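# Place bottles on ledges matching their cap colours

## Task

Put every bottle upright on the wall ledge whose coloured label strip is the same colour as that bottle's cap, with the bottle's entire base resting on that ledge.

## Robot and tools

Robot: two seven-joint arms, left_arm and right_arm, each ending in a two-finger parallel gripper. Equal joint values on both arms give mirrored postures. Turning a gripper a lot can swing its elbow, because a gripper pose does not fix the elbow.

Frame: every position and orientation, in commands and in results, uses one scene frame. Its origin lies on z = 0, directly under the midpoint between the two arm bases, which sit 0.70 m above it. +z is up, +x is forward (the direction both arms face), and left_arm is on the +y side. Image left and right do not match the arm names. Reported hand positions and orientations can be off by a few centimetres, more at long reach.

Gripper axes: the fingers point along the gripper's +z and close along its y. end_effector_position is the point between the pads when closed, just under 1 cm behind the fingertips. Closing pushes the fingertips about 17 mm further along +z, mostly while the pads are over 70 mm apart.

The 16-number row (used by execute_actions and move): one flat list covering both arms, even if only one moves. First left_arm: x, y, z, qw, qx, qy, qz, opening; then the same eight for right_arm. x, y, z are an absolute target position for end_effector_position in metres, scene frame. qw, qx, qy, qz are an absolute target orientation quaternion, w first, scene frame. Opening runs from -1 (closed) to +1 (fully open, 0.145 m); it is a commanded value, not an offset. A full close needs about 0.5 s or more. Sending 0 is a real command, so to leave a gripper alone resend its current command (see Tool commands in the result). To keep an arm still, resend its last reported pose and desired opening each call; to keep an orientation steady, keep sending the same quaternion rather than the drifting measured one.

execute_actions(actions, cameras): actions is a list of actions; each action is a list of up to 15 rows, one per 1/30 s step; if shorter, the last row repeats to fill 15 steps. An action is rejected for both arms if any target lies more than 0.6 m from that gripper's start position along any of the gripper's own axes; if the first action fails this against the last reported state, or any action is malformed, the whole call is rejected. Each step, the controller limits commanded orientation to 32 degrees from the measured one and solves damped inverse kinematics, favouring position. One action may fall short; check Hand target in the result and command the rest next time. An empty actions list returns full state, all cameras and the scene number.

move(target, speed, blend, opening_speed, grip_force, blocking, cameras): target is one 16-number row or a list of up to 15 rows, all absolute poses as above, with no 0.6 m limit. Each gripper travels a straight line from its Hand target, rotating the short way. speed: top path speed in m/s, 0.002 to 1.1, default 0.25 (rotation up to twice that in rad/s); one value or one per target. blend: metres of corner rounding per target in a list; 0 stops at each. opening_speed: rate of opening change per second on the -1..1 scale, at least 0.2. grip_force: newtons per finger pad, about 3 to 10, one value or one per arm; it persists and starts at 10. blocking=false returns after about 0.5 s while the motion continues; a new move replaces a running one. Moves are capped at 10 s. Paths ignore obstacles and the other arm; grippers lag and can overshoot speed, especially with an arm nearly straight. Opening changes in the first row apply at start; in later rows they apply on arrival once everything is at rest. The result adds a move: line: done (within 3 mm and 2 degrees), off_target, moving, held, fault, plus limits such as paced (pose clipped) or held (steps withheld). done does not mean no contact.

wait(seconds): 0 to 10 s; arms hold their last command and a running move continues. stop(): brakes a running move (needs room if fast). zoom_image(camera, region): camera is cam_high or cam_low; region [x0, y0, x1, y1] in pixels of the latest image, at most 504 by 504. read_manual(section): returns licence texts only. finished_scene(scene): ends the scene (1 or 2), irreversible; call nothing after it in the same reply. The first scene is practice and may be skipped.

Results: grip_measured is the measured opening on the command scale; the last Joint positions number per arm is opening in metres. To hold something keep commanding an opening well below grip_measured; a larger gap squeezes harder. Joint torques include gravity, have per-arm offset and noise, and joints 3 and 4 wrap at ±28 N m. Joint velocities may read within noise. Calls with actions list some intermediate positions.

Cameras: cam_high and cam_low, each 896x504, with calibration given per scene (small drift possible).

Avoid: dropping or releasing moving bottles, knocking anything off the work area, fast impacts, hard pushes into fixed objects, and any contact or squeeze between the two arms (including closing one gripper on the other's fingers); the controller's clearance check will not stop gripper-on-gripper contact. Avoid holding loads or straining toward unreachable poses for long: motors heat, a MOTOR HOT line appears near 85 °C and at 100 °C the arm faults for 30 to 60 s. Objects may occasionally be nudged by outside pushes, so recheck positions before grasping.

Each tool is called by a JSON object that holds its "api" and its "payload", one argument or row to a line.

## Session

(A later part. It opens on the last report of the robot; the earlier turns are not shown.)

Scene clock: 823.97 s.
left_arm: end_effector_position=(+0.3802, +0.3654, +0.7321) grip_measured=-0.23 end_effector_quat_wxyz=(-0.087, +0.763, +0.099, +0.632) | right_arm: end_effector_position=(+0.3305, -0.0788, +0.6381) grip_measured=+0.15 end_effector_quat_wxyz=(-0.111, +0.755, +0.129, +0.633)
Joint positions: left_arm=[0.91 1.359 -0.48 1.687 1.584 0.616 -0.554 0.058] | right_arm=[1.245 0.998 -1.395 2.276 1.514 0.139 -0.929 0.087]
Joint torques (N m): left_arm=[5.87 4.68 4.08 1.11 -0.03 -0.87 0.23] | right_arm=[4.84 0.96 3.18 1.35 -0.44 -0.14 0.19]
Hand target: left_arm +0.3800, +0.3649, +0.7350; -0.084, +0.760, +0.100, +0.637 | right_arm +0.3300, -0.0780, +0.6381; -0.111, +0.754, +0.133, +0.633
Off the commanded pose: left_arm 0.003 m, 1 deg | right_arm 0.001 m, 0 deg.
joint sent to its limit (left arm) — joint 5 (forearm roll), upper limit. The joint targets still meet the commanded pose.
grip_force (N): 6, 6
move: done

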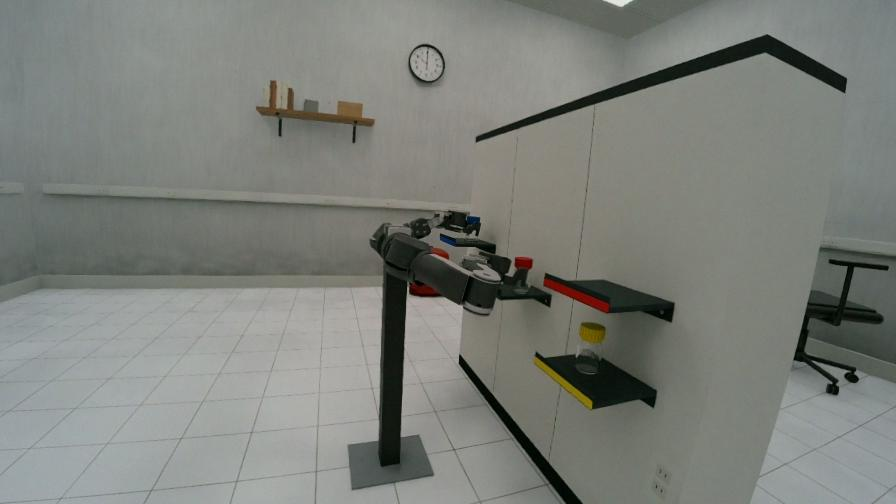

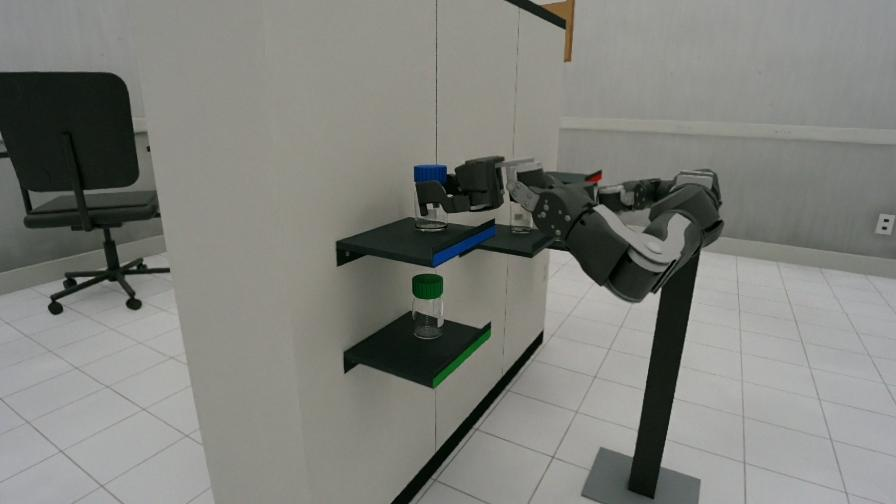

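{"api": "move", "payload": {
  "target": [
    [0.38,0.365,0.722,-0.0839,0.7595,0.1,0.6373,-0.6,0.373,-0.062,0.633,-0.1116,0.7544,0.133,0.633,0.15],
    [0.38,0.365,0.717,-0.0839,0.7595,0.1,0.6373,-0.6,0.373,-0.062,0.633,-0.1116,0.7544,0.133,0.633,-0.6]
  ],
  "speed": 0.06,
  "opening_speed": 1.0,
  "cameras": ["all"]
}}

{"api": "zoom_image", "payload": {
  "camera": "cam_low",
  "region": [330, 120, 620, 330]
}}

{"api": "zoom_image", "payload": {
  "camera": "cam_high",
  "region": [450, 220, 600, 320]
}}

Scene clock: 833.47 s.
left_arm: end_effector_position=(+0.3789, +0.3671, +0.7290) grip_measured=-0.23 end_effector_quat_wxyz=(-0.086, +0.745, +0.105, +0.654) | right_arm: end_effector_position=(+0.3732, -0.0624, +0.6329) grip_measured=-0.25 end_effector_quat_wxyz=(-0.112, +0.755, +0.130, +0.633)
Joint positions: left_arm=[0.817 1.396 -0.456 1.712 1.579 0.489 -0.539 0.058] | right_arm=[1.263 0.836 -1.395 2.042 1.496 0.156 -0.852 0.057]
Joint torques (N m): left_arm=[2.84 4.21 1.7 0.5 0.12 0.09 0.24] | right_arm=[5.92 0.86 3.75 1.25 -0.38 -0.23 0.15]
Hand target: left_arm +0.3799, +0.3651, +0.7171; -0.084, +0.759, +0.100, +0.637 | right_arm +0.3730, -0.0620, +0.6330; -0.112, +0.754, +0.133, +0.633
Off the commanded pose: left_arm 0.012 m, 3 deg | right_arm 0.000 m, 0 deg.
joint sent to its limit (left arm) — joint 5 (forearm roll), upper limit. The joint targets still meet the commanded pose.
grip_force (N): 6, 6
move: off_target (left_arm)

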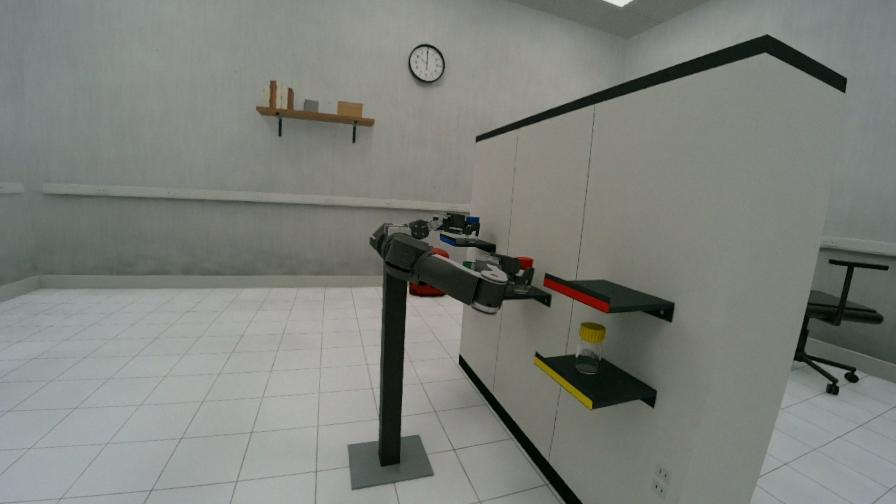

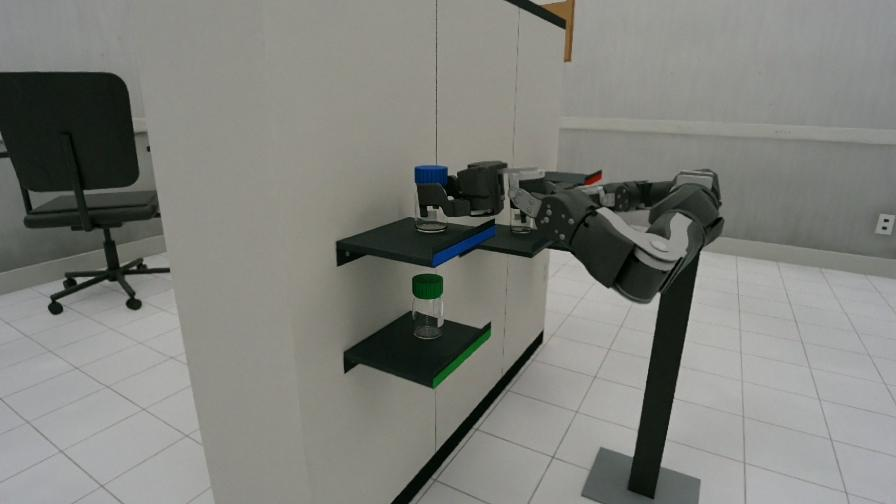

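Scaled by 1.738 from the camera's 896x504 image, which has a finer 1280x720 frame.

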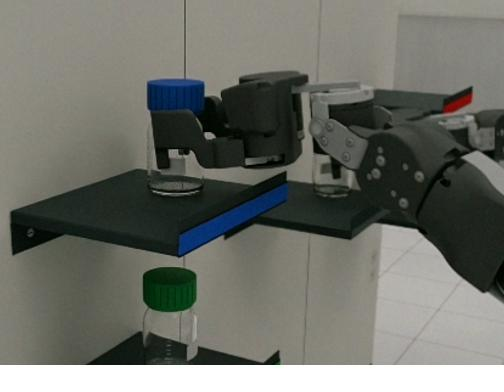

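Scaled by 3.360 from the camera's 896x504 image, which has a finer 1280x720 frame.

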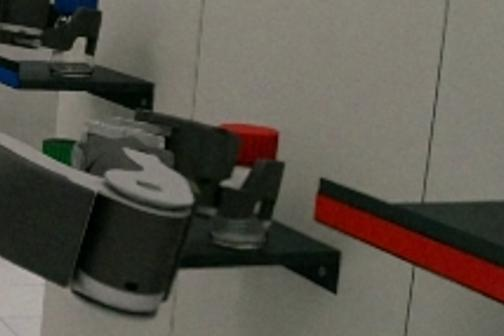

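{"api": "move", "payload": {
  "target": [
    [0.38,0.365,0.727,-0.0839,0.7595,0.1,0.6373,-0.6,0.373,-0.062,0.68,-0.1116,0.7544,0.133,0.633,-0.6],
    [0.38,0.365,0.731,-0.0839,0.7595,0.1,0.6373,0.4,0.365,-0.10,0.75,-0.056,0.763,0.067,0.640,-0.6],
    [0.34,0.354,0.733,-0.0839,0.7595,0.1,0.6373,0.4,0.36,-0.2,0.78,0,0.766,0,0.6428,-0.6],
    [0.283,0.339,0.74,-0.0839,0.7595,0.1,0.6373,0.4,0.368,-0.34,0.78,0.0839,0.7595,-0.1,0.6373,-0.6],
    [0.27,0.335,0.74,-0.0839,0.7595,0.1,0.6373,0.4,0.37,-0.36,0.742,0.0839,0.7595,-0.1,0.6373,-0.6]
  ],
  "speed": [0.08,0.12,0.15,0.15,0.1],
  "blend": [0,0,0.02,0.01,0],
  "opening_speed": 1.0,
  "cameras": ["all"]
}}

{"api": "zoom_image", "payload": {
  "camera": "cam_high",
  "region": [430, 200, 640, 400]
}}

Scene clock: 850.77 s.
left_arm: end_effector_position=(+0.2703, +0.3353, +0.7405) grip_measured=+0.40 end_effector_quat_wxyz=(-0.097, +0.725, +0.070, +0.678) | right_arm: end_effector_position=(+0.3705, -0.3593, +0.7361) grip_measured=-0.25 end_effector_quat_wxyz=(+0.084, +0.767, -0.099, +0.629)
Joint positions: left_arm=[-0.467 1.119 1.107 2.242 1.584 0.781 -0.571 0.105] | right_arm=[0.726 1.286 -0.19 1.743 1.555 0.745 -0.6 0.057]
Joint torques (N m): left_arm=[1.67 4.81 2.62 0.34 -0.03 -0.52 0.21] | right_arm=[4.81 5.79 5.22 1.05 -0.31 -0.72 0.19]
Hand target: left_arm +0.2701, +0.3351, +0.7398; -0.095, +0.726, +0.070, +0.677 | right_arm +0.3699, -0.3600, +0.7419; +0.084, +0.760, -0.100, +0.637
Off the commanded pose: left_arm 0.001 m, 7 deg | right_arm 0.006 m, 1 deg.
joint sent to its limit (left arm) — joint 5 (forearm roll), upper limit; joint 6 (wrist pitch), upper limit. The joint targets are off in orientation, not in position.
grip_force (N): 6, 6
move: off_target (left_arm, right_arm)

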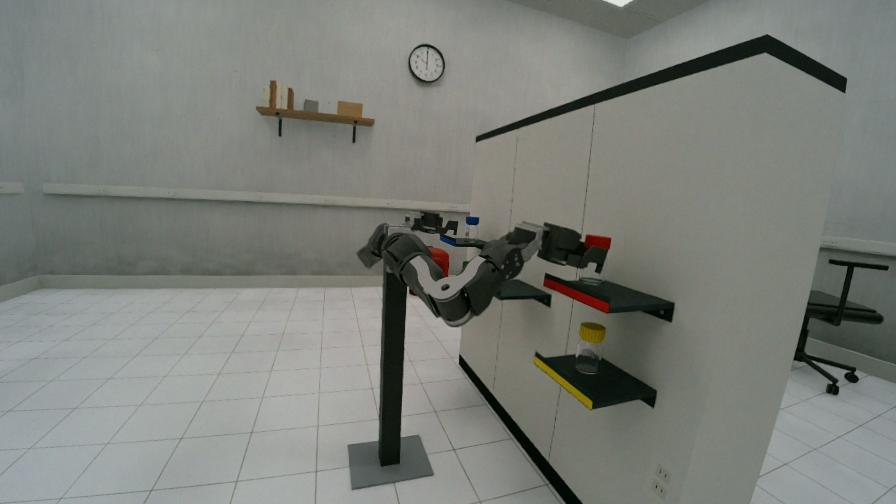

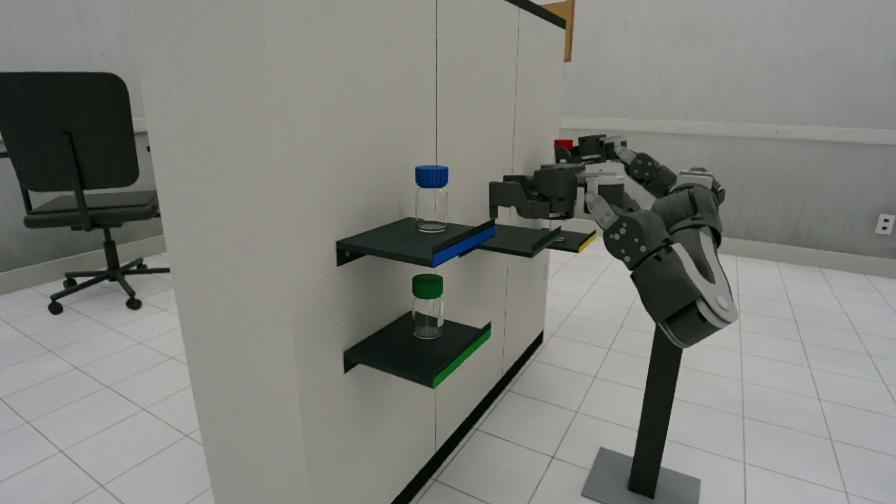

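Scaled by 2.400 from the camera's 896x504 image, which has a finer 1280x720 frame.

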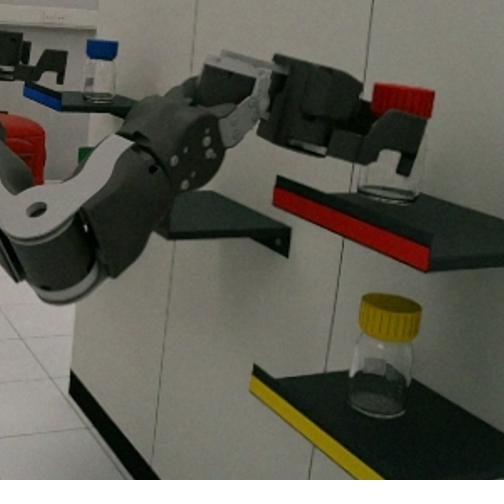

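{"api": "move", "payload": {
  "target": [0.24,0.32,0.74,-0.0839,0.7595,0.1,0.6373,0.4,0.37,-0.36,0.724,0.0839,0.7595,-0.1,0.6373,-0.6],
  "speed": 0.06
}}

{"api": "move", "payload": {
  "target": [0.24,0.32,0.74,-0.0839,0.7595,0.1,0.6373,0.4,0.37,-0.36,0.718,0.0839,0.7595,-0.1,0.6373,-0.6],
  "speed": 0.06
}}

Scene clock: 860.00 s.
left_arm: end_effector_position=(+0.2403, +0.3204, +0.7403) grip_measured=+0.40 end_effector_quat_wxyz=(-0.102, +0.711, +0.055, +0.694) | right_arm: end_effector_position=(+0.3697, -0.3602, +0.7280) grip_measured=-0.25 end_effector_quat_wxyz=(+0.085, +0.754, -0.101, +0.643)
Joint positions: left_arm=[-0.624 0.99 1.307 2.387 1.584 0.781 -0.513 0.105] | right_arm=[0.601 1.332 -0.155 1.77 1.55 0.618 -0.577 0.057]
Joint torques (N m): left_arm=[0.67 4.05 2.24 0.06 -0.02 -0.54 0.21] | right_arm=[2.94 5.97 3.47 0.44 0.03 -0.22 0.08]
Hand target: left_arm +0.2401, +0.3202, +0.7397; -0.100, +0.712, +0.055, +0.693 | right_arm +0.3700, -0.3600, +0.7240; +0.084, +0.759, -0.100, +0.637
Off the commanded pose: left_arm 0.001 m, 10 deg | right_arm 0.004 m, 1 deg.
joint sent to its limit (left arm) — joint 5 (forearm roll), upper limit; joint 6 (wrist pitch), upper limit. The joint targets are off in orientation, not in position.
grip_force (N): 6, 6
move: off_target (left_arm, right_arm)

Scene clock: 861.70 s.
left_arm: end_effector_position=(+0.2403, +0.3203, +0.7403) grip_measured=+0.40 end_effector_quat_wxyz=(-0.102, +0.711, +0.055, +0.694) | right_arm: end_effector_position=(+0.3694, -0.3616, +0.7267) grip_measured=-0.25 end_effector_quat_wxyz=(+0.088, +0.748, -0.103, +0.650)
Joint positions: left_arm=[-0.624 0.99 1.307 2.387 1.584 0.781 -0.512 0.105] | right_arm=[0.562 1.352 -0.151 1.776 1.547 0.564 -0.572 0.057]
Joint torques (N m): left_arm=[0.67 4.05 2.24 0.05 -0.02 -0.54 0.2] | right_arm=[2.15 5.6 3.12 0.55 0.24 0.15 0.11]
Hand target: left_arm +0.2401, +0.3202, +0.7397; -0.100, +0.712, +0.054, +0.693 | right_arm +0.3700, -0.3601, +0.7181; +0.084, +0.759, -0.100, +0.637
Off the commanded pose: left_arm 0.001 m, 10 deg | right_arm 0.009 m, 2 deg.
joint sent to its limit (left arm) — joint 5 (forearm roll), upper limit; joint 6 (wrist pitch), upper limit. The joint targets are off in orientation, not in position.
joint sent to its limit (right arm) — joint 5 (forearm roll), upper limit. The joint targets still meet the commanded pose.
grip_force (N): 6, 6
move: off_target (left_arm, right_arm)

{"api": "move", "payload": {
  "target": [
    [0.24,0.32,0.74,-0.0839,0.7595,0.1,0.6373,0.4,0.37,-0.36,0.724,0.0839,0.7595,-0.1,0.6373,-0.6],
    [0.24,0.32,0.74,-0.0839,0.7595,0.1,0.6373,0.4,0.37,-0.36,0.729,0.0839,0.7595,-0.1,0.6373,0.4],
    [0.24,0.32,0.74,-0.0839,0.7595,0.1,0.6373,0.4,0.27,-0.334,0.74,0.0839,0.7595,-0.1,0.6373,0.4]
  ],
  "speed": 0.1,
  "opening_speed": 1.0,
  "cameras": ["all"]
}}

{"api": "zoom_image", "payload": {
  "camera": "cam_high",
  "region": [430, 200, 640, 400]
}}

{"api": "zoom_image", "payload": {
  "camera": "cam_low",
  "region": [380, 120, 620, 360]
}}

Scene clock: 878.17 s.
left_arm: end_effector_position=(+0.2403, +0.3203, +0.7403) grip_measured=+0.40 end_effector_quat_wxyz=(-0.102, +0.711, +0.055, +0.694) | right_arm: end_effector_position=(+0.2702, -0.3351, +0.7386) grip_measured=+0.40 end_effector_quat_wxyz=(+0.097, +0.723, -0.070, +0.680)
Joint positions: left_arm=[-0.624 0.99 1.307 2.387 1.584 0.781 -0.512 0.105] | right_arm=[-0.441 1.1 1.081 2.247 1.559 0.785 -0.56 0.105]
Joint torques (N m): left_arm=[0.73 4.02 2.22 0.05 -0.02 -0.54 0.2] | right_arm=[1.23 6.34 3.78 0.58 -0.11 -0.31 0.17]
Hand target: left_arm +0.2401, +0.3202, +0.7398; -0.100, +0.712, +0.054, +0.693 | right_arm +0.2701, -0.3341, +0.7397; +0.096, +0.723, -0.067, +0.681
Off the commanded pose: left_arm 0.001 m, 10 deg | right_arm 0.002 m, 7 deg.
joint sent to its limit (left arm) — joint 5 (forearm roll), upper limit; joint 6 (wrist pitch), upper limit. The joint targets are off in orientation, not in position.
joint sent to its limit (right arm) — joint 5 (forearm roll), upper limit; joint 6 (wrist pitch), upper limit. The joint targets are off in orientation, not in position.
grip_force (N): 6, 6
move: off_target (left_arm, right_arm)

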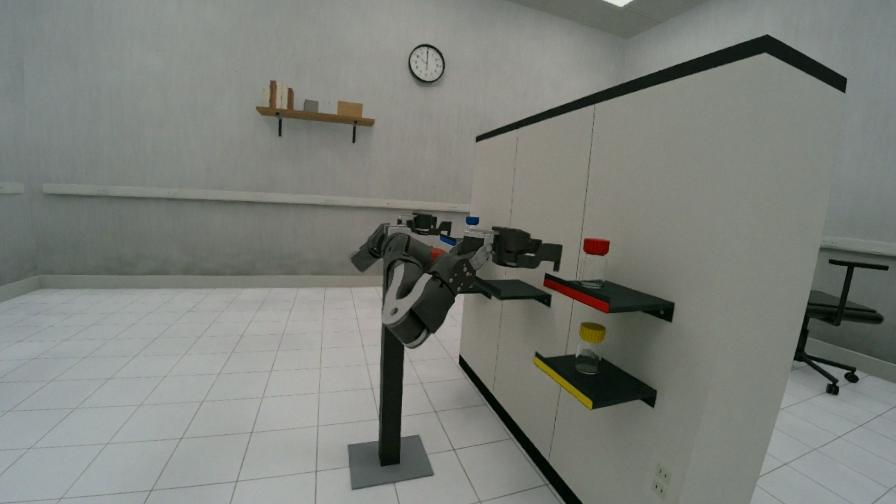

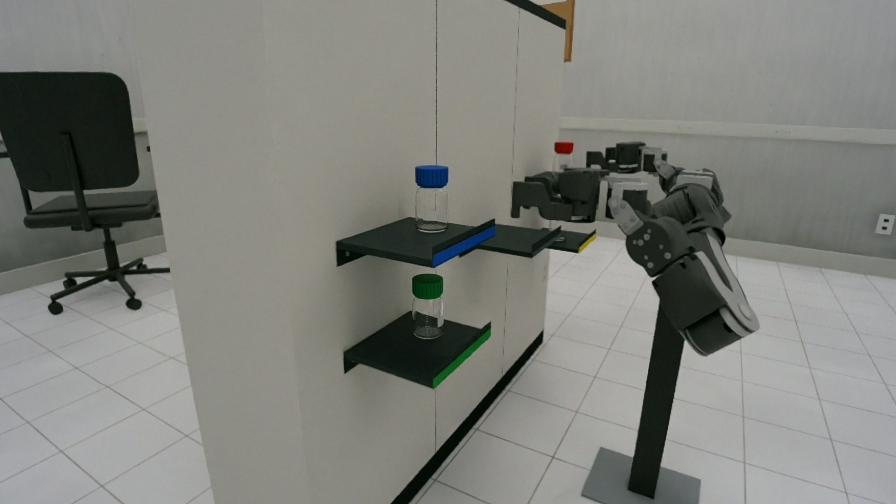

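Scaled by 2.400 from the camera's 896x504 image, which has a finer 1280x720 frame.

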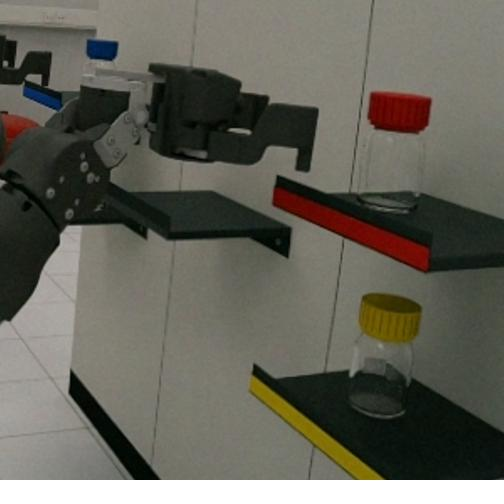

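Scaled by 2.100 from the camera's 896x504 image, which has a finer 1280x720 frame.

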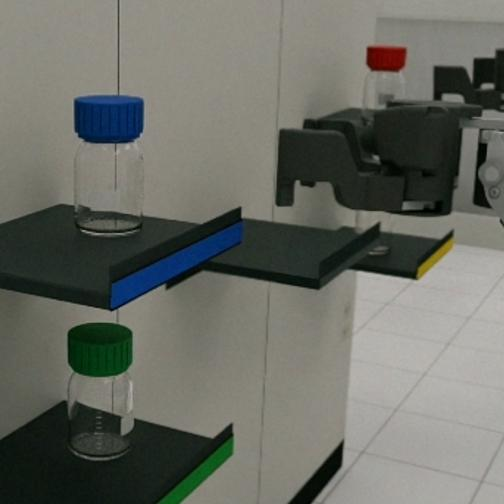

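{"api": "finished_scene", "payload": {
  "scene": 1
}}

The scene is finished: the task was done.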